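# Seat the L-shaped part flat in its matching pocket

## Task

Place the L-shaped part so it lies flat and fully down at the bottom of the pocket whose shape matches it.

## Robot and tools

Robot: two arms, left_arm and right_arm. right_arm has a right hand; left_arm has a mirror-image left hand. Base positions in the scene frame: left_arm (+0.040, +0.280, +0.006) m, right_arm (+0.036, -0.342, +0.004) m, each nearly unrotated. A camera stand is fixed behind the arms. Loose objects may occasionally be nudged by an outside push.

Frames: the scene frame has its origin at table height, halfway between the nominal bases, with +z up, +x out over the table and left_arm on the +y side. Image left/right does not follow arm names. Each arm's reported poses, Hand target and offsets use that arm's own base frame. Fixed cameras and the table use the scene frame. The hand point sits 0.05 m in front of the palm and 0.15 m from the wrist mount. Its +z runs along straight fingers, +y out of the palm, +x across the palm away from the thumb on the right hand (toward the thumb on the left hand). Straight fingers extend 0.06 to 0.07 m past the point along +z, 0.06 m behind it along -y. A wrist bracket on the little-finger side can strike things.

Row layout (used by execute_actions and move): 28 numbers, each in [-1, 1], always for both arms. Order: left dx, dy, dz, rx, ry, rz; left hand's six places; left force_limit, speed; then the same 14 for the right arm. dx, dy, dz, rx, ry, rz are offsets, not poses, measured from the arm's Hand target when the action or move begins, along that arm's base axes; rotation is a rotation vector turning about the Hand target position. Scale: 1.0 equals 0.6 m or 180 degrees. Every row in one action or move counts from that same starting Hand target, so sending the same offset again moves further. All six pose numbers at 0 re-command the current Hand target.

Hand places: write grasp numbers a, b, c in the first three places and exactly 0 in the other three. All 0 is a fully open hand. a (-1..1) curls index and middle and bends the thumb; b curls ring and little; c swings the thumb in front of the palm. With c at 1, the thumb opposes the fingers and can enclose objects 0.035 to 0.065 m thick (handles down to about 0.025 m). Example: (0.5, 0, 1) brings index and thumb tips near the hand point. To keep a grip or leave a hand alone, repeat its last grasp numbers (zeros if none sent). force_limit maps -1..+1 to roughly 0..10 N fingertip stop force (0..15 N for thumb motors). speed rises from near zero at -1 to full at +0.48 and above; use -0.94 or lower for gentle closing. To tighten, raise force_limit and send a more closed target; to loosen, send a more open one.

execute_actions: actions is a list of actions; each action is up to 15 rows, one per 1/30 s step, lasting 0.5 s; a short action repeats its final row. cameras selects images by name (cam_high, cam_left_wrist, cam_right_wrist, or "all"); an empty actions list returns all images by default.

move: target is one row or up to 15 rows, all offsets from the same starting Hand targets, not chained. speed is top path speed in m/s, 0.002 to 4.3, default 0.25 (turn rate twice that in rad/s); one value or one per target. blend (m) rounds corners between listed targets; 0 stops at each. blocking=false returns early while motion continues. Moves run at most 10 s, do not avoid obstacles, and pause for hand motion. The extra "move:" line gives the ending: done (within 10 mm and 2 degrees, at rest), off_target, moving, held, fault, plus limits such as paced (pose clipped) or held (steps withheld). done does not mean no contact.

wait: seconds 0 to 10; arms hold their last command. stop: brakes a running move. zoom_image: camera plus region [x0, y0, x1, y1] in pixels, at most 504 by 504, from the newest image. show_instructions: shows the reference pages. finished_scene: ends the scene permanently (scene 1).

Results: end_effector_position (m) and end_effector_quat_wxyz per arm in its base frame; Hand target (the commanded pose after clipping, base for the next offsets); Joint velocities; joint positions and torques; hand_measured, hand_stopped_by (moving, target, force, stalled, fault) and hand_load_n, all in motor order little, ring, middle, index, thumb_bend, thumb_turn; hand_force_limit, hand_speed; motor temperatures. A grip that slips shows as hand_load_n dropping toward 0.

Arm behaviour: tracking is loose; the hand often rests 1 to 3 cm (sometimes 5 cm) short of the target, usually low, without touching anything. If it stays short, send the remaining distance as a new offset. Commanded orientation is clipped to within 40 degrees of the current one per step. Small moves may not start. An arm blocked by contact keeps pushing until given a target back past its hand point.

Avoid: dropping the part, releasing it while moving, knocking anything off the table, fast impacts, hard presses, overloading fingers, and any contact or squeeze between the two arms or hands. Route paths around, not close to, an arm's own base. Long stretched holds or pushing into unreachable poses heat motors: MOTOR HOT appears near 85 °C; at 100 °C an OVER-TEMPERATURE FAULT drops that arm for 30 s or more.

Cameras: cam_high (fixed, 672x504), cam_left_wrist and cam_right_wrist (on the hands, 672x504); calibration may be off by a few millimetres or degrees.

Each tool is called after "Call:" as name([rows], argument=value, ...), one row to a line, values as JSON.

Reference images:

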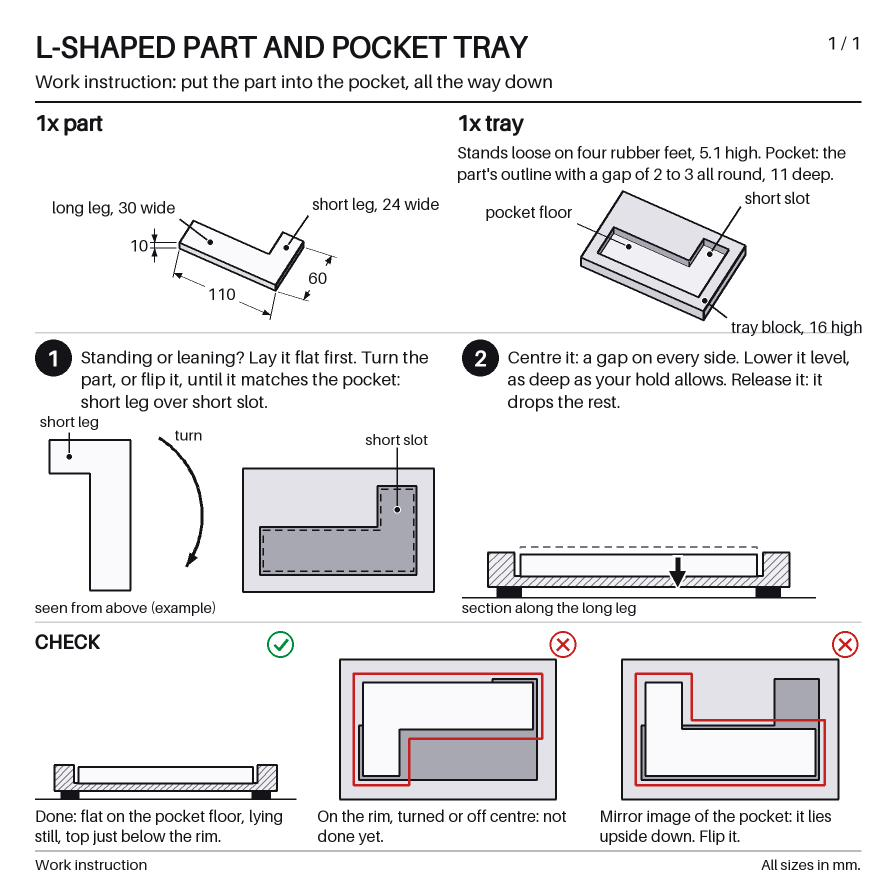

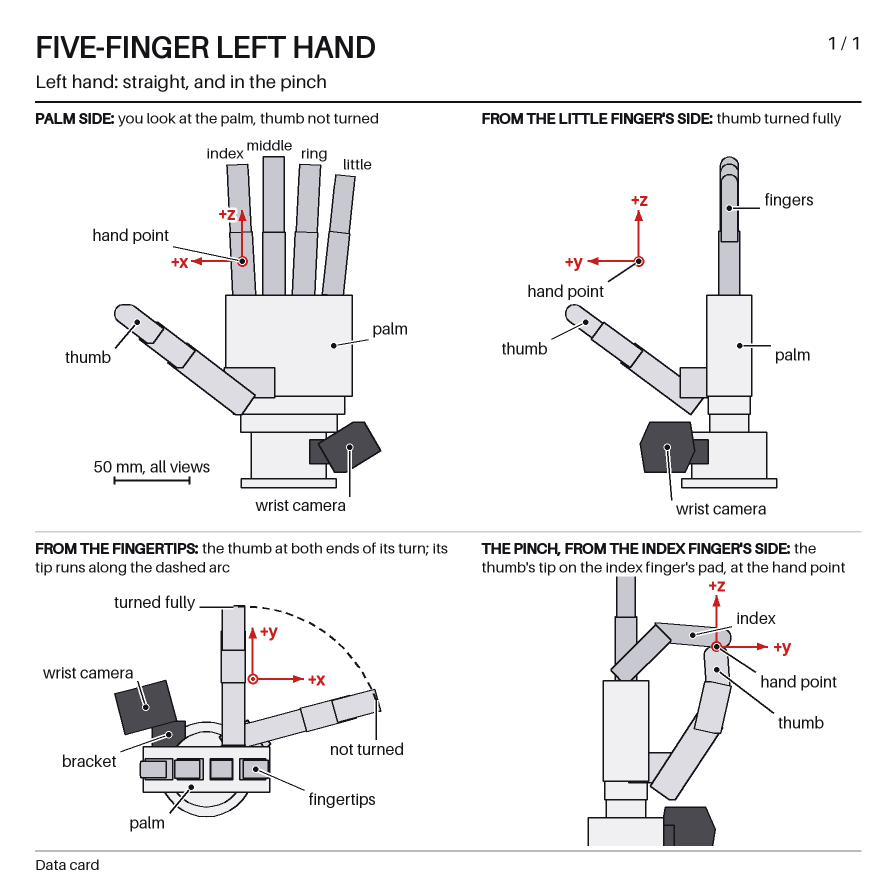

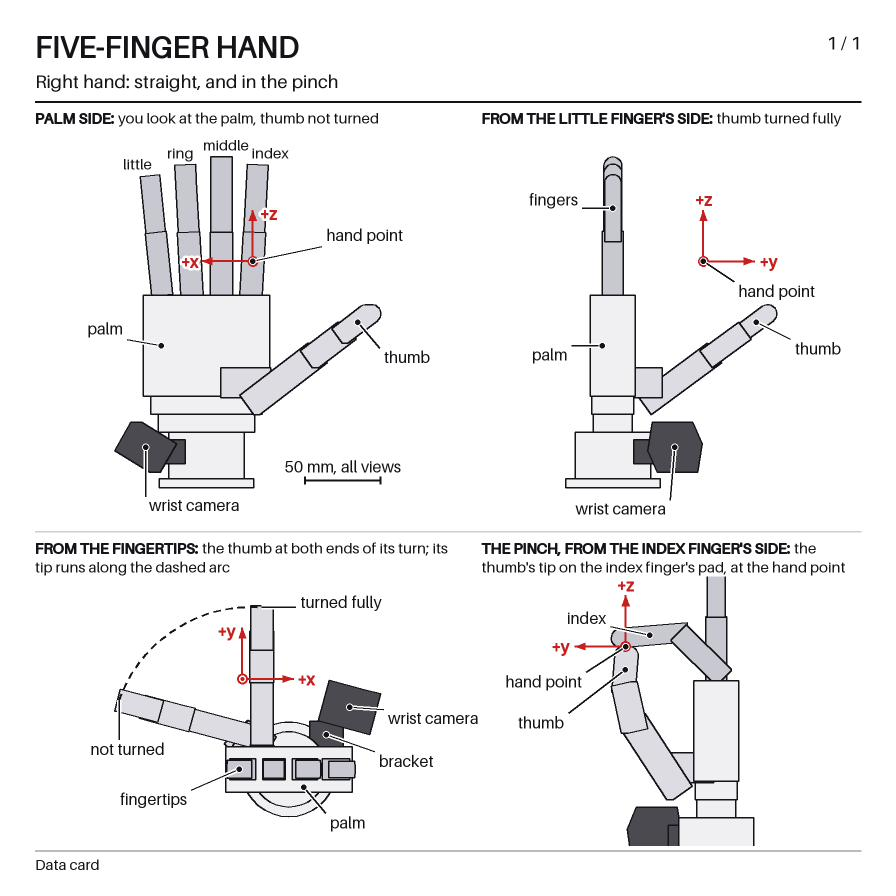

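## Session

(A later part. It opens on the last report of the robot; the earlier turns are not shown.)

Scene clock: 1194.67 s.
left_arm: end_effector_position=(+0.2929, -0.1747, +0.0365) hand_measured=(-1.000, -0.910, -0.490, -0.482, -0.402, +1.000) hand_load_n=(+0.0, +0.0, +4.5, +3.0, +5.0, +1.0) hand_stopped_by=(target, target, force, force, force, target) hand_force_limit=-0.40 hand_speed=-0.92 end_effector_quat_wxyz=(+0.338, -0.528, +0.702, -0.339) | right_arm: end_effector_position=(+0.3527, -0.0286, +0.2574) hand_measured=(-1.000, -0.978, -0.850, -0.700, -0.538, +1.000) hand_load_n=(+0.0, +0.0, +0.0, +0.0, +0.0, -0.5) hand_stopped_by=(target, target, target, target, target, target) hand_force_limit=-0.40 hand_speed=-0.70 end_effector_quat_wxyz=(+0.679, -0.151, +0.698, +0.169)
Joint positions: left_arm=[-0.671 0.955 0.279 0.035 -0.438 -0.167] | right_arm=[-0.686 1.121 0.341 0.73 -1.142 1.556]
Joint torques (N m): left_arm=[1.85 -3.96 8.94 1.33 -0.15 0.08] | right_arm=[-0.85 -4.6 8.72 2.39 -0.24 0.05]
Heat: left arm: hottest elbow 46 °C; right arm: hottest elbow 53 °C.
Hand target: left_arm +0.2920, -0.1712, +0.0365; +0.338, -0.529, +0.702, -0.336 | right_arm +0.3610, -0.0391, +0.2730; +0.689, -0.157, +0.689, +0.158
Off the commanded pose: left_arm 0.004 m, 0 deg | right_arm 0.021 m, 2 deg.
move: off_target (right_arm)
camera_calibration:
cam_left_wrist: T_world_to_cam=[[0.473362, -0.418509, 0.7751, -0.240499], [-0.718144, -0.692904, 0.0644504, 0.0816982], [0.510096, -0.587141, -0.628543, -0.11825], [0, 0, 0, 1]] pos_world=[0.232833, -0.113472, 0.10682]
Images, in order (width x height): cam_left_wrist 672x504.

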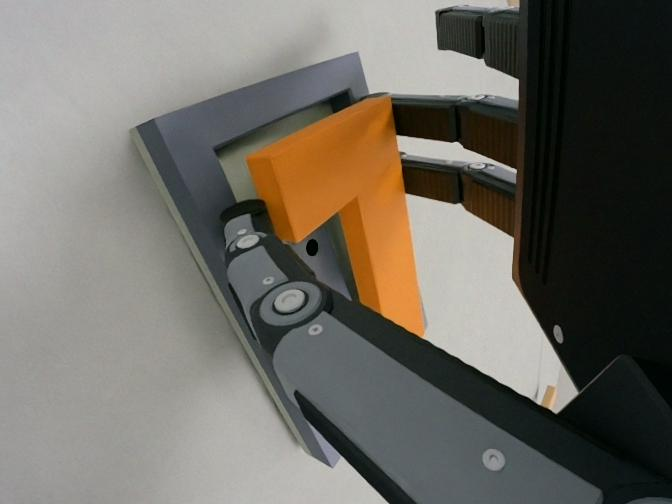

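Call:
move(target=[0.0015, 0.0015, 0.0167, 0, 0, 0, 0.6, 0, 1, 0, 0, 0, -0.4, -0.92, 0, 0, 0, 0, 0, 0, 0.15, 0, 1, 0, 0, 0, -0.4, -0.7], speed=0.03, cameras=["cam_left_wrist"])

Call:
zoom_image(camera="cam_left_wrist", region=[200, 60, 430, 232])

Scene clock: 1202.10 s.
left_arm: end_effector_position=(+0.2871, -0.1692, +0.0368) hand_measured=(-1.000, -0.910, -0.490, -0.482, -0.402, +1.000) hand_load_n=(+0.0, +0.0, +3.5, +2.5, +5.5, +1.5) hand_stopped_by=(target, target, force, force, force, target) hand_force_limit=-0.40 hand_speed=-0.92 end_effector_quat_wxyz=(+0.334, -0.529, +0.707, -0.330) | right_arm: end_effector_position=(+0.3527, -0.0286, +0.2574) hand_measured=(-1.000, -0.978, -0.850, -0.700, -0.538, +1.000) hand_load_n=(+0.0, +0.0, +0.0, +0.0, +0.0, +0.0) hand_stopped_by=(target, target, target, target, target, target) hand_force_limit=-0.40 hand_speed=-0.70 end_effector_quat_wxyz=(+0.679, -0.151, +0.698, +0.169)
Joint positions: left_arm=[-0.666 0.923 0.279 -0.019 -0.433 -0.167] | right_arm=[-0.686 1.121 0.341 0.73 -1.142 1.556]
Joint torques (N m): left_arm=[1.9 -4.01 10.61 1.44 -0.19 0.12] | right_arm=[-1.08 -4.72 8.73 2.36 -0.26 0.04]
Heat: left arm: hottest elbow 46 °C; right arm: hottest elbow 53 °C.
Hand target: left_arm +0.2930, -0.1703, +0.0465; +0.338, -0.529, +0.702, -0.336 | right_arm +0.3610, -0.0391, +0.2730; +0.689, -0.157, +0.689, +0.158
Off the commanded pose: left_arm 0.011 m, 1 deg | right_arm 0.021 m, 2 deg.
move: off_target (left_arm, right_arm)
camera_calibration:
cam_left_wrist: T_world_to_cam=[[0.488271, -0.426195, 0.761544, -0.240711], [-0.716307, -0.694188, 0.0707672, 0.0802698], [0.498494, -0.580053, -0.644238, -0.106858], [0, 0, 0, 1]] pos_world=[0.228298, -0.108851, 0.108789]
Images, in order (width x height): cam_left_wrist 672x504.

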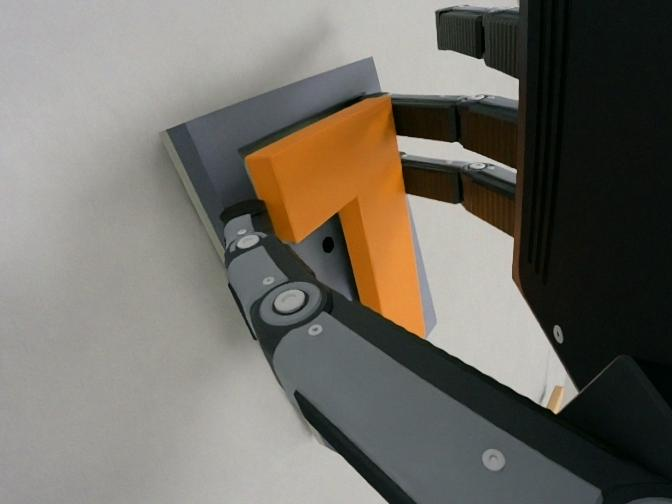

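Scaled by 2.191 from the camera's 672x504 image, which has a finer 960x720 frame.

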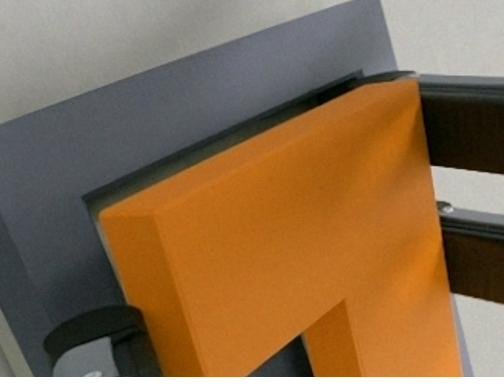

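Call:
move(target=[0.0015, -0.0015, 0.05, 0, 0, 0, 0.6, 0, 1, 0, 0, 0, -0.4, -0.92, 0, 0, 0, 0, 0, 0, 0.15, 0, 1, 0, 0, 0, -0.4, -0.7], speed=0.05, cameras=["cam_left_wrist"])

Scene clock: 1209.43 s.
left_arm: end_effector_position=(+0.2722, -0.1575, +0.0415) hand_measured=(-1.000, -0.910, -0.490, -0.482, -0.402, +1.000) hand_load_n=(+0.0, +0.0, +3.5, +2.5, +5.5, +0.5) hand_stopped_by=(target, target, force, force, force, target) hand_force_limit=-0.40 hand_speed=-0.92 end_effector_quat_wxyz=(+0.328, -0.530, +0.718, -0.308) | right_arm: end_effector_position=(+0.3527, -0.0286, +0.2574) hand_measured=(-1.000, -0.978, -0.850, -0.700, -0.538, +1.000) hand_load_n=(+0.0, +0.0, +0.5, +0.0, +0.0, +0.0) hand_stopped_by=(target, target, target, target, target, target) hand_force_limit=-0.40 hand_speed=-0.70 end_effector_quat_wxyz=(+0.679, -0.151, +0.698, +0.169)
Joint positions: left_arm=[-0.666 0.839 0.288 -0.162 -0.433 -0.167] | right_arm=[-0.686 1.121 0.341 0.73 -1.142 1.556]
Joint torques (N m): left_arm=[1.79 -3.43 15.23 1.43 -0.25 0.11] | right_arm=[-0.85 -4.66 8.72 2.4 -0.26 0.06]
Heat: left arm: hottest elbow 47 °C; right arm: hottest elbow 53 °C.
Hand target: left_arm +0.2938, -0.1712, +0.0764; +0.338, -0.529, +0.702, -0.336 | right_arm +0.3610, -0.0391, +0.2730; +0.689, -0.157, +0.689, +0.158
Off the commanded pose: left_arm 0.043 m, 4 deg | right_arm 0.021 m, 2 deg.
move: off_target (left_arm, right_arm)
camera_calibration:
cam_left_wrist: T_world_to_cam=[[0.517948, -0.449564, 0.727751, -0.242392], [-0.713384, -0.696477, 0.0774781, 0.0759764], [0.472031, -0.559296, -0.681451, -0.0774816], [0, 0, 0, 1]] pos_world=[0.21632, -0.0993899, 0.117715]
Images, in order (width x height): cam_left_wrist 672x504.

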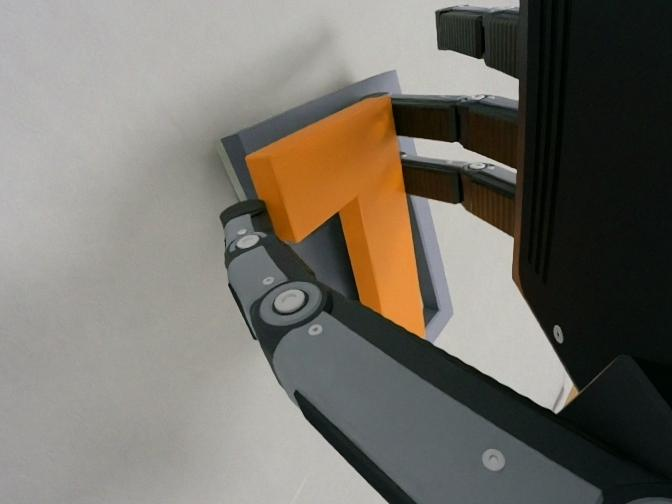

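Call:
move(target=[0.0, 0.0, 0.04, 0, 0, 0, 0.6, 0, 1, 0, 0, 0, -0.4, -0.92, 0, 0, 0, 0, 0, 0, 0.15, 0, 1, 0, 0, 0, -0.4, -0.7], speed=0.05, cameras=["cam_left_wrist"])

Scene clock: 1215.43 s.
left_arm: end_effector_position=(+0.2737, -0.1587, +0.0638) hand_measured=(-1.000, -0.910, -0.490, -0.482, -0.402, +1.000) hand_load_n=(+0.0, +0.0, +3.5, +2.5, +5.5, +0.5) hand_stopped_by=(target, target, force, force, force, target) hand_force_limit=-0.40 hand_speed=-0.92 end_effector_quat_wxyz=(+0.328, -0.531, +0.718, -0.308) | right_arm: end_effector_position=(+0.3527, -0.0286, +0.2574) hand_measured=(-1.000, -0.978, -0.850, -0.700, -0.538, +1.000) hand_load_n=(+0.0, +0.0, +0.0, +0.0, +0.0, +0.0) hand_stopped_by=(target, target, target, target, target, target) hand_force_limit=-0.40 hand_speed=-0.70 end_effector_quat_wxyz=(+0.679, -0.151, +0.698, +0.169)
Joint positions: left_arm=[-0.666 0.79 0.336 -0.261 -0.433 -0.167] | right_arm=[-0.686 1.121 0.341 0.73 -1.142 1.556]
Joint torques (N m): left_arm=[1.85 -3.08 15.82 1.61 -0.24 0.11] | right_arm=[-0.91 -4.54 8.75 2.43 -0.26 0.05]
Heat: left arm: hottest elbow 47 °C; right arm: hottest elbow 54 °C.
Hand target: left_arm +0.2938, -0.1712, +0.1005; +0.338, -0.529, +0.702, -0.336 | right_arm +0.3610, -0.0391, +0.2730; +0.689, -0.157, +0.689, +0.158
Off the commanded pose: left_arm 0.044 m, 4 deg | right_arm 0.021 m, 2 deg.
move: off_target (left_arm, right_arm)
camera_calibration:
cam_left_wrist: T_world_to_cam=[[0.518649, -0.450019, 0.72697, -0.26012], [-0.713266, -0.696577, 0.0776676, 0.0744223], [0.471439, -0.558806, -0.682262, -0.0634751], [0, 0, 0, 1]] pos_world=[0.217919, -0.100689, 0.140013]
Images, in order (width x height): cam_left_wrist 672x504.

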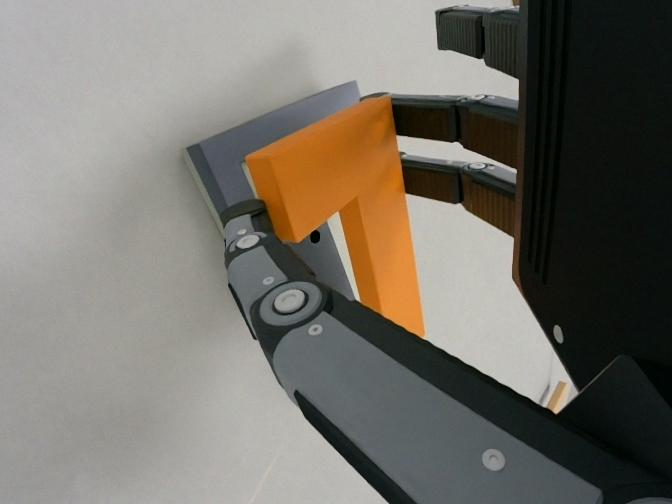

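Call:
move(target=[0.0, -0.0013, -0.0842, 0, 0, 0, 0.6, 0, 1, 0, 0, 0, -0.4, -0.92, 0, 0, 0, 0, 0, 0, 0.15, 0, 1, 0, 0, 0, -0.4, -0.7], speed=0.05, cameras=["cam_left_wrist"])

Scene clock: 1227.30 s.
left_arm: end_effector_position=(+0.2940, -0.1747, +0.0561) hand_measured=(-1.000, -0.910, -0.490, -0.482, -0.402, +1.000) hand_load_n=(+0.0, +0.0, +3.5, +2.5, +5.5, +1.0) hand_stopped_by=(target, target, force, force, force, target) hand_force_limit=-0.40 hand_speed=-0.92 end_effector_quat_wxyz=(+0.337, -0.529, +0.701, -0.340) | right_arm: end_effector_position=(+0.3527, -0.0286, +0.2574) hand_measured=(-1.000, -0.978, -0.850, -0.700, -0.538, +1.000) hand_load_n=(+0.0, +0.0, +0.0, +0.0, +0.0, +0.0) hand_stopped_by=(target, target, target, target, target, target) hand_force_limit=-0.40 hand_speed=-0.70 end_effector_quat_wxyz=(+0.679, -0.151, +0.698, +0.169)
Joint positions: left_arm=[-0.666 0.892 0.313 -0.059 -0.433 -0.167] | right_arm=[-0.686 1.121 0.341 0.73 -1.142 1.556]
Joint torques (N m): left_arm=[1.67 -2.14 8.88 2.54 -0.28 0.1] | right_arm=[-0.91 -4.66 8.66 2.3 -0.27 0.04]
Heat: left arm: hottest elbow 50 °C; right arm: hottest elbow 54 °C.
Hand target: left_arm +0.2938, -0.1720, +0.0499; +0.338, -0.529, +0.702, -0.336 | right_arm +0.3610, -0.0391, +0.2730; +0.689, -0.157, +0.689, +0.158
Off the commanded pose: left_arm 0.007 m, 1 deg | right_arm 0.021 m, 2 deg.
move: off_target (right_arm)
camera_calibration:
cam_left_wrist: T_world_to_cam=[[0.473228, -0.414452, 0.777357, -0.255581], [-0.717662, -0.693128, 0.0673429, 0.0809513], [0.510897, -0.589749, -0.625444, -0.107441], [0, 0, 0, 1]] pos_world=[0.233935, -0.11318, 0.126028]
Images, in order (width x height): cam_left_wrist 672x504.

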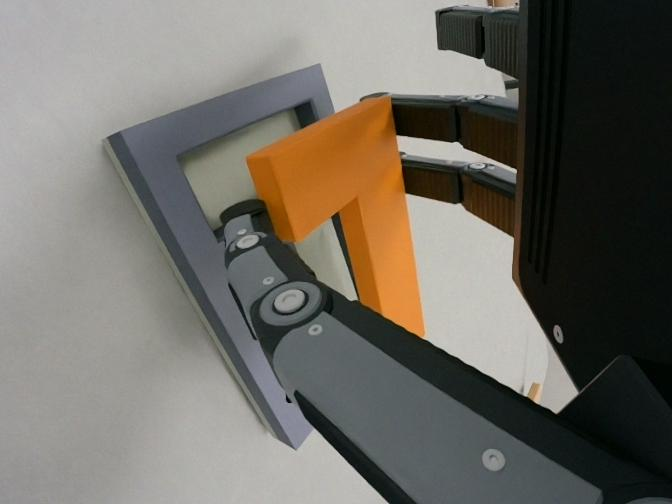

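Call:
zoom_image(camera="cam_left_wrist", region=[160, 60, 420, 254])

Call:
zoom_image(camera="cam_left_wrist", region=[100, 50, 350, 237])

Call:
zoom_image(camera="cam_left_wrist", region=[230, 180, 450, 345])

Scaled by 1.938 from the camera's 672x504 image, which has a finer 960x720 frame.

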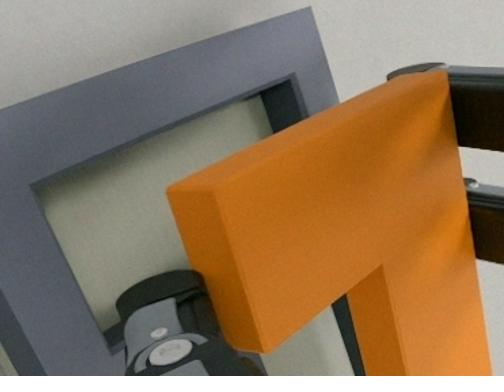

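Scaled by 2.016 from the camera's 672x504 image, which has a finer 960x720 frame.

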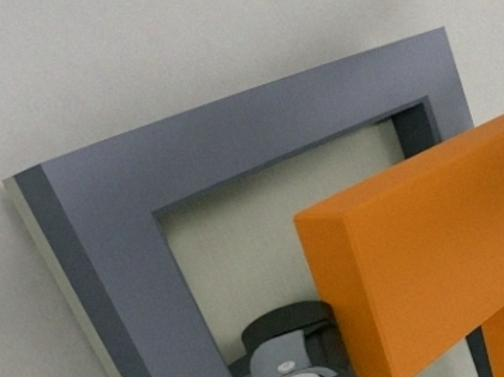

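Scaled by 2.291 from the camera's 672x504 image, which has a finer 960x720 frame.

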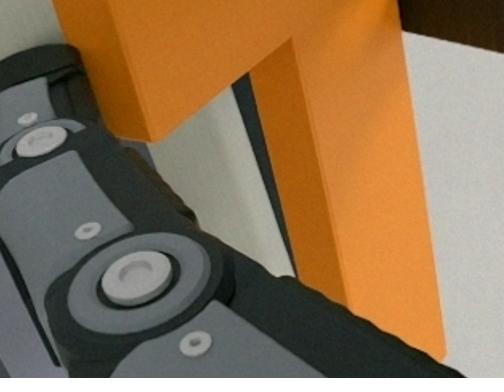

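Call:
move(target=[0.0015, 0.0045, -0.0225, 0, 0, 0, 0.6, 0, 1, 0, 0, 0, -0.4, -0.92, 0, 0, 0, 0, 0, 0, 0.15, 0, 1, 0, 0, 0, -0.4, -0.7], speed=0.03, cameras=["cam_left_wrist"])

Call:
zoom_image(camera="cam_left_wrist", region=[180, 60, 430, 247])

Call:
zoom_image(camera="cam_left_wrist", region=[270, 190, 390, 310])

Scene clock: 1261.60 s.
left_arm: end_effector_position=(+0.2951, -0.1736, +0.0431) hand_measured=(-1.000, -0.910, -0.490, -0.482, -0.402, +1.000) hand_load_n=(+0.0, +0.0, +3.5, +2.5, +5.5, +0.5) hand_stopped_by=(target, target, force, force, force, target) hand_force_limit=-0.40 hand_speed=-0.92 end_effector_quat_wxyz=(+0.336, -0.530, +0.699, -0.342) | right_arm: end_effector_position=(+0.3527, -0.0286, +0.2574) hand_measured=(-1.000, -0.978, -0.850, -0.700, -0.538, +1.000) hand_load_n=(+0.0, +0.0, +0.0, +0.0, +0.0, -0.5) hand_stopped_by=(target, target, target, target, target, target) hand_force_limit=-0.40 hand_speed=-0.70 end_effector_quat_wxyz=(+0.679, -0.151, +0.698, +0.169)
Joint positions: left_arm=[-0.657 0.934 0.288 0.012 -0.425 -0.166] | right_arm=[-0.686 1.121 0.341 0.73 -1.142 1.556]
Joint torques (N m): left_arm=[1.96 -2.2 8.4 2.63 -0.18 0.14] | right_arm=[-1.03 -4.84 8.75 2.37 -0.26 0.03]
Heat: left arm: hottest elbow 49 °C; right arm: hottest elbow 54 °C.
Hand target: left_arm +0.2947, -0.1693, +0.0363; +0.338, -0.529, +0.702, -0.336 | right_arm +0.3610, -0.0391, +0.2730; +0.689, -0.157, +0.689, +0.158
Off the commanded pose: left_arm 0.008 m, 1 deg | right_arm 0.021 m, 2 deg.
move: off_target (right_arm)
camera_calibration:
cam_left_wrist: T_world_to_cam=[[0.473352, -0.409913, 0.779685, -0.244924], [-0.716516, -0.694038, 0.0701164, 0.0827073], [0.512389, -0.591846, -0.622234, -0.116401], [0, 0, 0, 1]] pos_world=[0.234839, -0.111887, 0.112735]
Images, in order (width x height): cam_left_wrist 672x504.

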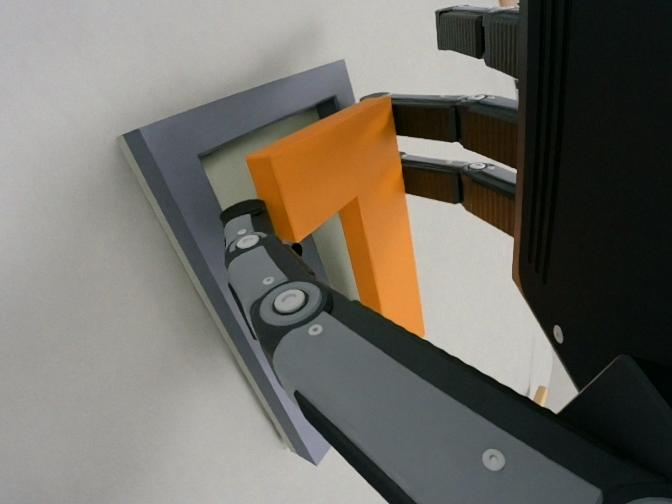

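Scaled by 2.016 from the camera's 672x504 image, which has a finer 960x720 frame.

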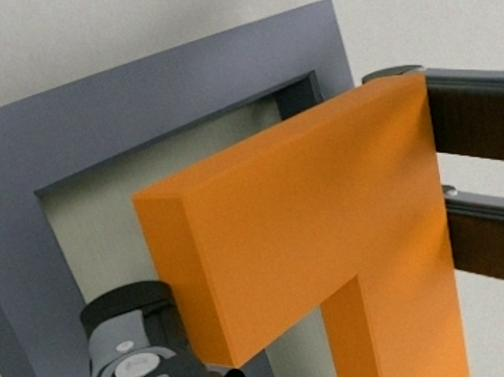

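Scaled by 4.200 from the camera's 672x504 image, which has a finer 960x720 frame.

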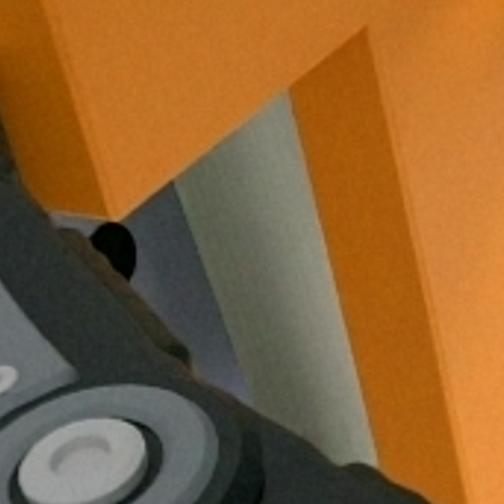

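Call:
move(target=[-0.0024, 0.0026, -0.0133, 0, 0, 0, 0.6, 0, 1, 0, 0, 0, -0.4, -0.92, 0, 0, 0, 0, 0, 0, 0.15, 0, 1, 0, 0, 0, -0.4, -0.7], speed=0.03, cameras=["cam_left_wrist"])

Call:
zoom_image(camera="cam_left_wrist", region=[200, 60, 430, 232])

Call:
zoom_image(camera="cam_left_wrist", region=[270, 190, 390, 310])

Scene clock: 1285.80 s.
left_arm: end_effector_position=(+0.2947, -0.1727, +0.0366) hand_measured=(-1.000, -0.910, -0.490, -0.482, -0.402, +1.000) hand_load_n=(+0.0, +0.0, +3.5, +2.5, +5.5, +0.5) hand_stopped_by=(target, target, force, force, force, target) hand_force_limit=-0.40 hand_speed=-0.92 end_effector_quat_wxyz=(+0.337, -0.530, +0.698, -0.344) | right_arm: end_effector_position=(+0.3527, -0.0286, +0.2574) hand_measured=(-1.000, -0.978, -0.850, -0.700, -0.538, +1.000) hand_load_n=(+0.0, +0.0, -0.5, +0.0, +0.0, +0.0) hand_stopped_by=(target, target, target, target, target, target) hand_force_limit=-0.40 hand_speed=-0.70 end_effector_quat_wxyz=(+0.679, -0.151, +0.698, +0.169)
Joint positions: left_arm=[-0.656 0.953 0.272 0.051 -0.425 -0.165] | right_arm=[-0.686 1.121 0.341 0.73 -1.142 1.556]
Joint torques (N m): left_arm=[1.96 -2.02 8.08 2.5 -0.17 0.16] | right_arm=[-0.67 -4.84 8.69 2.4 -0.26 0.05]
Heat: left arm: hottest elbow 47 °C; right arm: hottest elbow 54 °C.
Hand target: left_arm +0.2933, -0.1677, +0.0285; +0.338, -0.529, +0.702, -0.336 | right_arm +0.3610, -0.0391, +0.2730; +0.689, -0.157, +0.689, +0.158
Off the commanded pose: left_arm 0.010 m, 1 deg | right_arm 0.021 m, 2 deg.
move: off_target (right_arm)
camera_calibration:
cam_left_wrist: T_world_to_cam=[[0.470906, -0.408238, 0.782042, -0.238303], [-0.716522, -0.694133, 0.0691044, 0.0834835], [0.51463, -0.592892, -0.619383, -0.120688], [0, 0, 0, 1]] pos_world=[0.234146, -0.110891, 0.105841]
Images, in order (width x height): cam_left_wrist 672x504.

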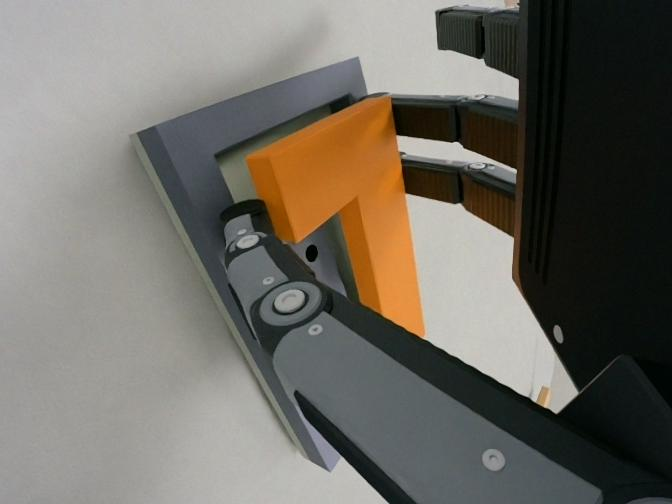

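Scaled by 2.191 from the camera's 672x504 image, which has a finer 960x720 frame.

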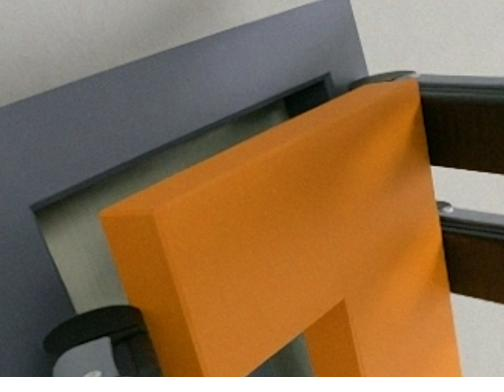

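Scaled by 4.200 from the camera's 672x504 image, which has a finer 960x720 frame.

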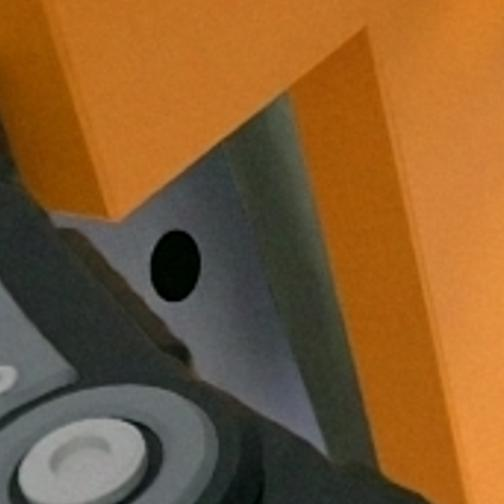

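Call:
move(target=[-0.0006, 0.0006, -0.0117, 0, 0, 0, 0.6, 0, 1, 0, 0, 0, -0.4, -0.92, 0, 0, 0, 0, 0, 0, 0.15, 0, 1, 0, 0, 0, -0.4, -0.7], speed=0.03, cameras=["cam_left_wrist"])

Call:
zoom_image(camera="cam_left_wrist", region=[200, 60, 430, 232])

Call:
zoom_image(camera="cam_left_wrist", region=[270, 190, 390, 310])

Scene clock: 1302.80 s.
left_arm: end_effector_position=(+0.2975, -0.1744, +0.0353) hand_measured=(-1.000, -0.910, -0.490, -0.482, -0.402, +1.000) hand_load_n=(+0.0, +0.0, +3.5, +2.5, +5.5, +1.0) hand_stopped_by=(target, target, force, force, force, target) hand_force_limit=-0.40 hand_speed=-0.92 end_effector_quat_wxyz=(+0.340, -0.529, +0.694, -0.350) | right_arm: end_effector_position=(+0.3527, -0.0286, +0.2574) hand_measured=(-1.000, -0.978, -0.850, -0.700, -0.538, +1.000) hand_load_n=(+0.0, +0.0, +0.0, +0.0, +0.0, +0.0) hand_stopped_by=(target, target, target, target, target, target) hand_force_limit=-0.40 hand_speed=-0.70 end_effector_quat_wxyz=(+0.679, -0.151, +0.698, +0.169)
Joint positions: left_arm=[-0.655 0.969 0.264 0.092 -0.425 -0.164] | right_arm=[-0.686 1.121 0.341 0.73 -1.142 1.556]
Joint torques (N m): left_arm=[1.9 -1.85 7.49 2.28 -0.13 0.13] | right_arm=[-0.85 -4.72 8.64 2.4 -0.25 0.02]
Heat: left arm: hottest elbow 46 °C; right arm: hottest elbow 54 °C.
Hand target: left_arm +0.2928, -0.1673, +0.0214; +0.338, -0.529, +0.702, -0.336 | right_arm +0.3610, -0.0391, +0.2730; +0.689, -0.157, +0.689, +0.158
Off the commanded pose: left_arm 0.016 m, 2 deg | right_arm 0.021 m, 2 deg.
move: off_target (left_arm, right_arm)
camera_calibration:
cam_left_wrist: T_world_to_cam=[[0.460192, -0.400695, 0.792254, -0.235168], [-0.717129, -0.693843, 0.0656321, 0.0848051], [0.523402, -0.598352, -0.606651, -0.127882], [0, 0, 0, 1]] pos_world=[0.235972, -0.111907, 0.103167]
Images, in order (width x height): cam_left_wrist 672x504.

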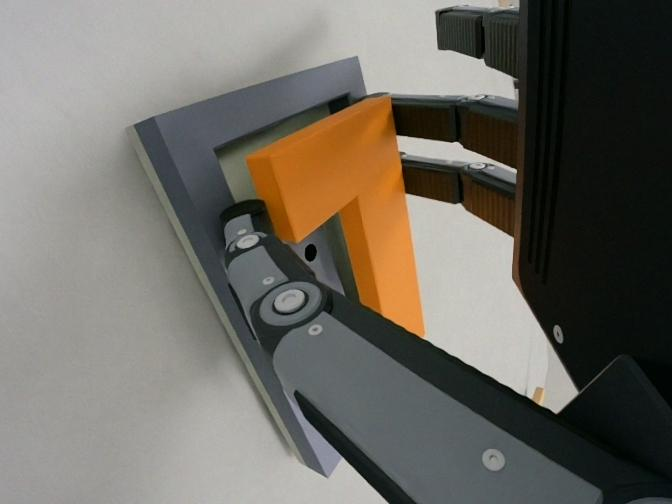

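Scaled by 2.191 from the camera's 672x504 image, which has a finer 960x720 frame.

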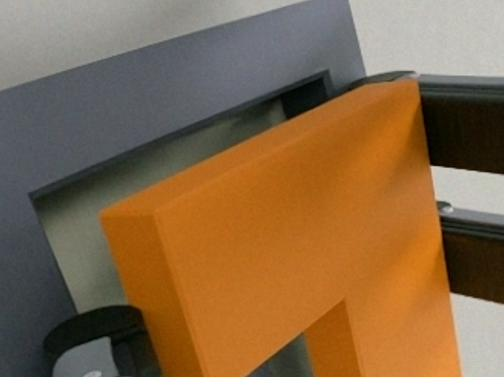

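Scaled by 4.200 from the camera's 672x504 image, which has a finer 960x720 frame.

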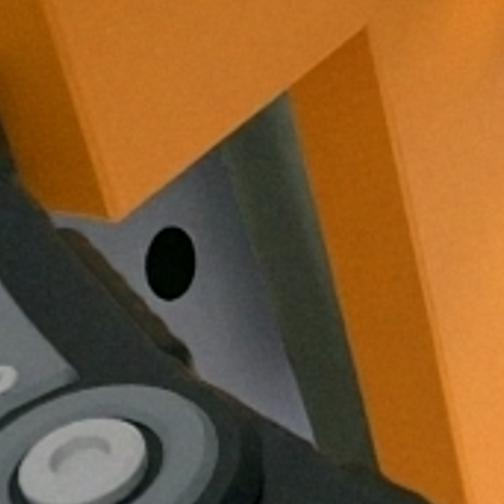

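Call:
zoom_image(camera="cam_left_wrist", region=[190, 140, 310, 260])

Call:
zoom_image(camera="cam_left_wrist", region=[330, 70, 450, 190])

Scaled by 4.200 from the camera's 672x504 image, which has a finer 960x720 frame.

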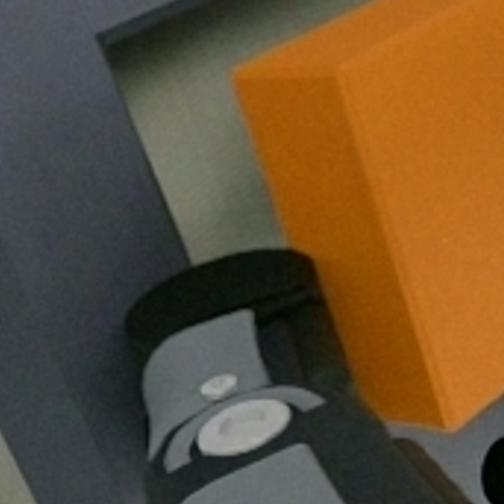

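Scaled by 4.200 from the camera's 672x504 image, which has a finer 960x720 frame.

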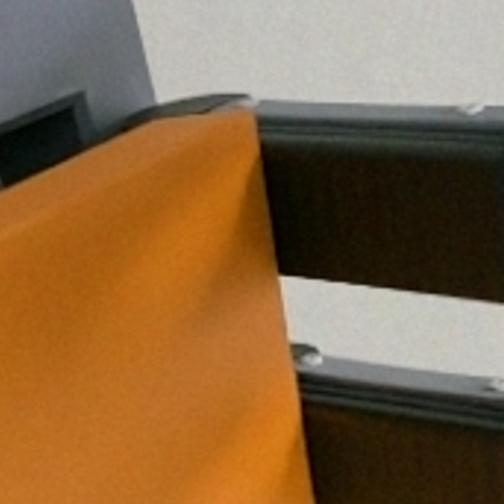

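Call:
move([
  [0.008, -0.006, 0.09, 0, 0, 0, 0.6, 0, 1, 0, 0, 0, -0.4, -0.92, 0, 0, 0, 0, 0, 0, 0.15, 0, 1, 0, 0, 0, -0.4, -0.7],
  [0.008, -0.006, 0.15, 0, 0, 0, 0.6, 0, 1, 0, 0, 0, -0.4, -0.92, 0, 0, 0, 0, 0, 0, 0.15, 0, 1, 0, 0, 0, -0.4, -0.7],
], speed=0.05, blend=0.02, cameras=["cam_left_wrist"])

Scene clock: 1413.03 s.
left_arm: end_effector_position=(+0.2778, -0.1591, +0.0738) hand_measured=(-1.000, -0.910, -0.490, -0.482, -0.402, +1.000) hand_load_n=(+0.0, +0.0, +3.5, +2.5, +5.5, +1.0) hand_stopped_by=(target, target, force, force, force, target) hand_force_limit=-0.40 hand_speed=-0.92 end_effector_quat_wxyz=(+0.327, -0.532, +0.718, -0.308) | right_arm: end_effector_position=(+0.3527, -0.0286, +0.2574) hand_measured=(-1.000, -0.978, -0.850, -0.700, -0.538, +1.000) hand_load_n=(+0.0, +0.0, +0.0, +0.0, +0.0, +0.0) hand_stopped_by=(target, target, target, target, target, target) hand_force_limit=-0.40 hand_speed=-0.70 end_effector_quat_wxyz=(+0.679, -0.151, +0.698, +0.169)
Joint positions: left_arm=[-0.654 0.785 0.364 -0.292 -0.424 -0.162] | right_arm=[-0.686 1.121 0.341 0.73 -1.142 1.556]
Joint torques (N m): left_arm=[1.85 -3.14 16.02 1.44 -0.23 0.14] | right_arm=[-0.85 -4.66 8.68 2.41 -0.25 0.04]
Motor temperatures (°C): left_arm=[33 25 44 29 30 24] | right_arm=[31 30 55 30 25 28]
Heat: left arm: hottest elbow 44 °C; right arm: hottest elbow 55 °C.
Hand target: left_arm +0.2977, -0.1709, +0.1114; +0.338, -0.529, +0.702, -0.336 | right_arm +0.3610, -0.0391, +0.2730; +0.689, -0.157, +0.689, +0.158
Off the commanded pose: left_arm 0.044 m, 4 deg | right_arm 0.021 m, 2 deg.
move: off_target (left_arm, right_arm); blend cut to 0.018 m at target 1
camera_calibration:
cam_left_wrist: T_world_to_cam=[[0.520718, -0.447638, 0.726961, -0.269968], [-0.711816, -0.697772, 0.080205, 0.0755366], [0.47135, -0.559227, -0.681978, -0.0589216], [0, 0, 0, 1]] pos_world=[0.222118, -0.101091, 0.150014]
Images, in order (width x height): cam_left_wrist 672x504.

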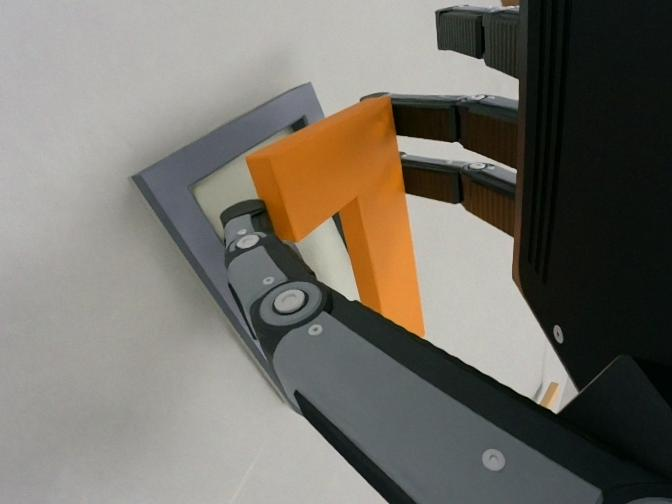

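Call:
move(target=[-0.0062, -0.001, -0.1083, 0.0255, -0.0066, 0, 0.6, 0, 1, 0, 0, 0, -0.4, -0.92, 0, 0, 0, 0, 0, 0, 0.15, 0, 1, 0, 0, 0, -0.4, -0.7], speed=0.05, cameras=["cam_left_wrist"])

Call:
zoom_image(camera="cam_left_wrist", region=[160, 60, 420, 254])

Call:
zoom_image(camera="cam_left_wrist", region=[270, 190, 440, 345])

Scene clock: 1422.23 s.
left_arm: end_effector_position=(+0.2969, -0.1714, +0.0531) hand_measured=(-1.000, -0.910, -0.490, -0.482, -0.402, +1.000) hand_load_n=(+0.0, +0.0, +3.5, +2.5, +5.5, +0.5) hand_stopped_by=(target, target, force, force, force, target) hand_force_limit=-0.40 hand_speed=-0.92 end_effector_quat_wxyz=(+0.366, -0.518, +0.705, -0.317) | right_arm: end_effector_position=(+0.3527, -0.0286, +0.2574) hand_measured=(-1.000, -0.978, -0.850, -0.700, -0.538, +1.000) hand_load_n=(+0.0, +0.0, +0.0, +0.0, +0.0, +0.0) hand_stopped_by=(target, target, target, target, target, target) hand_force_limit=-0.40 hand_speed=-0.70 end_effector_quat_wxyz=(+0.679, -0.151, +0.698, +0.169)
Joint positions: left_arm=[-0.705 0.929 0.323 -0.052 -0.519 -0.143] | right_arm=[-0.686 1.121 0.341 0.73 -1.142 1.556]
Joint torques (N m): left_arm=[0.67 -2.26 8.59 2.41 -0.36 0.14] | right_arm=[-0.91 -4.89 8.69 2.3 -0.25 0.03]
Motor temperatures (°C): left_arm=[33 25 48 29 30 24] | right_arm=[31 30 55 30 25 28]
Heat: left arm: hottest elbow 48 °C; right arm: hottest elbow 55 °C.
Hand target: left_arm +0.2940, -0.1716, +0.0465; +0.366, -0.512, +0.711, -0.313 | right_arm +0.3610, -0.0391, +0.2730; +0.689, -0.157, +0.689, +0.158
Off the commanded pose: left_arm 0.007 m, 1 deg | right_arm 0.021 m, 2 deg.
move: off_target (right_arm)
camera_calibration:
cam_left_wrist: T_world_to_cam=[[0.464962, -0.462741, 0.754772, -0.257855], [-0.707119, -0.707091, 0.00209751, 0.083228], [0.532722, -0.534689, -0.655984, -0.104278], [0, 0, 0, 1]] pos_world=[0.234296, -0.116226, 0.126043]
Images, in order (width x height): cam_left_wrist 672x504.

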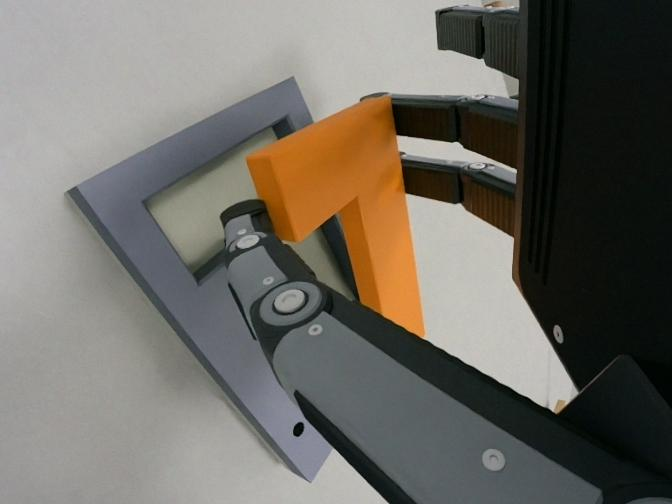

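Scaled by 1.938 from the camera's 672x504 image, which has a finer 960x720 frame.

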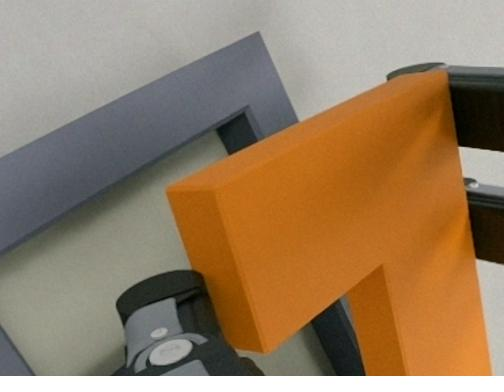

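Scaled by 2.965 from the camera's 672x504 image, which has a finer 960x720 frame.

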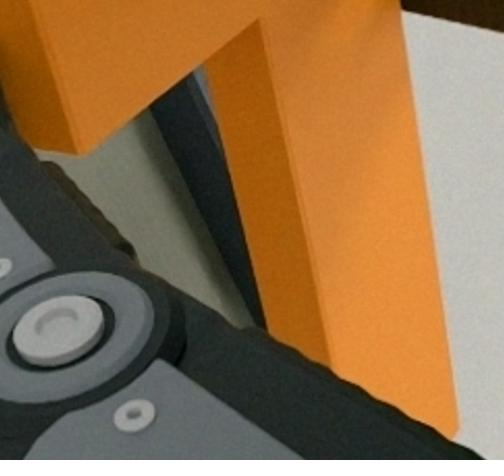

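Call:
zoom_image(camera="cam_left_wrist", region=[60, 90, 310, 290])

Scaled by 2.016 from the camera's 672x504 image, which has a finer 960x720 frame.

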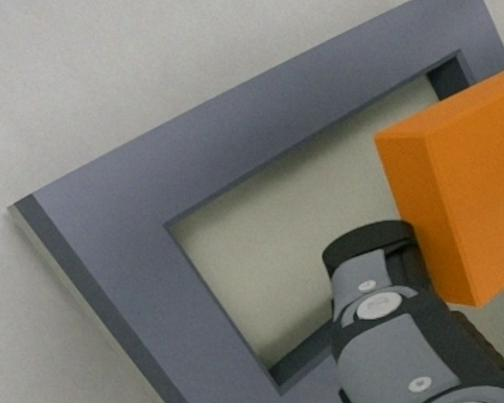

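Call:
move(target=[-0.0218, 0.0007, 0.0, 0, 0, 0.0228, 0.6, 0, 1, 0, 0, 0, -0.4, -0.92, 0, 0, 0, 0, 0, 0, 0.15, 0, 1, 0, 0, 0, -0.4, -0.7], speed=0.04, cameras=["cam_left_wrist", "cam_high"])

Call:
zoom_image(camera="cam_left_wrist", region=[140, 60, 400, 254])

Call:
zoom_image(camera="cam_left_wrist", region=[270, 190, 440, 345])

Scene clock: 1464.23 s.
left_arm: end_effector_position=(+0.2852, -0.1713, +0.0495) hand_measured=(-1.000, -0.910, -0.490, -0.482, -0.402, +1.000) hand_load_n=(+0.0, +0.0, +3.5, +2.5, +5.5, +1.0) hand_stopped_by=(target, target, force, force, force, target) hand_force_limit=-0.40 hand_speed=-0.92 end_effector_quat_wxyz=(+0.380, -0.536, +0.691, -0.301) | right_arm: end_effector_position=(+0.3527, -0.0286, +0.2574) hand_measured=(-1.000, -0.978, -0.850, -0.700, -0.538, +1.000) hand_load_n=(+0.0, +0.0, +0.0, +0.0, +0.0, +0.0) hand_stopped_by=(target, target, target, target, target, target) hand_force_limit=-0.40 hand_speed=-0.70 end_effector_quat_wxyz=(+0.679, -0.151, +0.698, +0.169)
Joint positions: left_arm=[-0.78 0.929 0.323 -0.111 -0.631 -0.233] | right_arm=[-0.686 1.121 0.341 0.73 -1.142 1.556]
Joint torques (N m): left_arm=[0.67 -3.43 8.72 1.39 -0.44 -0.04] | right_arm=[-0.85 -4.66 8.7 2.44 -0.26 0.04]
Motor temperatures (°C): left_arm=[33 25 47 29 30 24] | right_arm=[31 30 55 30 25 28]
Heat: left arm: hottest elbow 47 °C; right arm: hottest elbow 55 °C.
Hand target: left_arm +0.2809, -0.1712, +0.0465; +0.377, -0.537, +0.692, -0.300 | right_arm +0.3610, -0.0391, +0.2730; +0.689, -0.157, +0.689, +0.158
Off the commanded pose: left_arm 0.005 m, 0 deg | right_arm 0.021 m, 2 deg.
move: off_target (right_arm)
camera_calibration:
cam_left_wrist: T_world_to_cam=[[0.49158, -0.445751, 0.748101, -0.254022], [-0.663135, -0.74843, -0.0101983, 0.0560686], [0.564447, -0.491079, -0.663507, -0.101555], [0, 0, 0, 1]] pos_world=[0.219376, -0.121139, 0.123223]
Images, in order (width x height): cam_high 672x504, cam_left_wrist 672x504.

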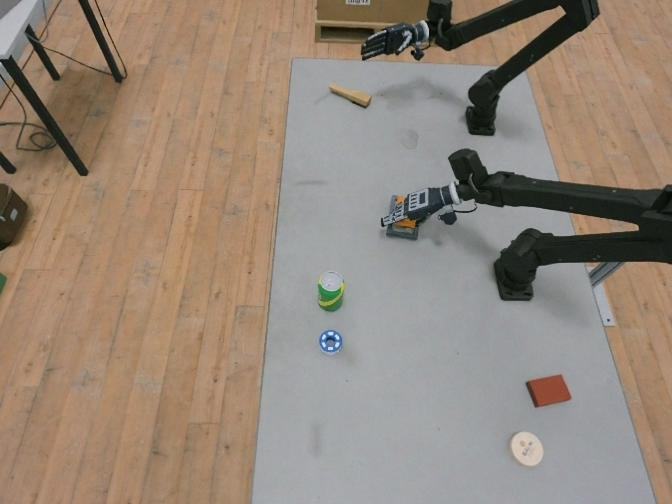

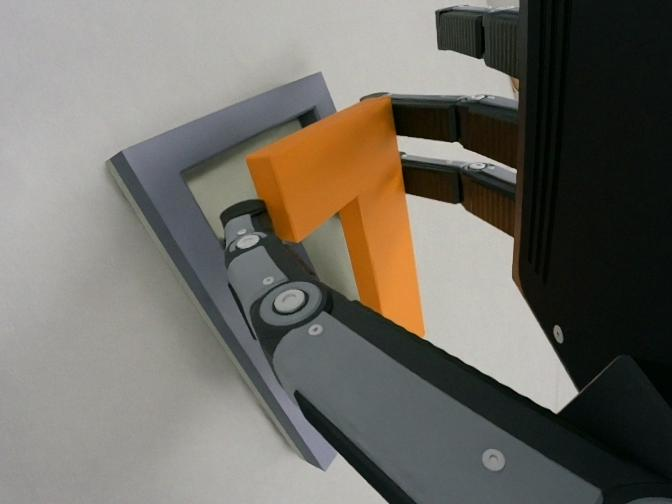

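Scaled by 1.938 from the camera's 672x504 image, which has a finer 960x720 frame.

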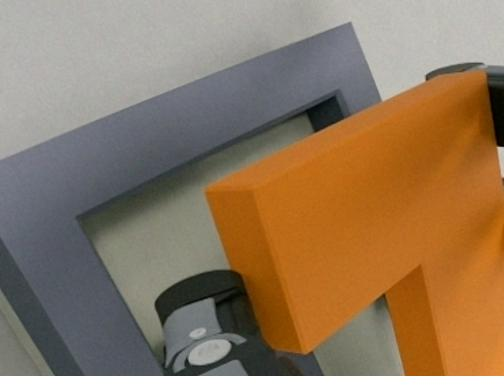

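Scaled by 2.965 from the camera's 672x504 image, which has a finer 960x720 frame.

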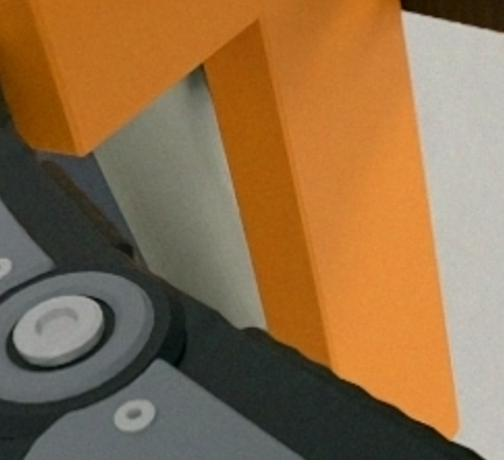

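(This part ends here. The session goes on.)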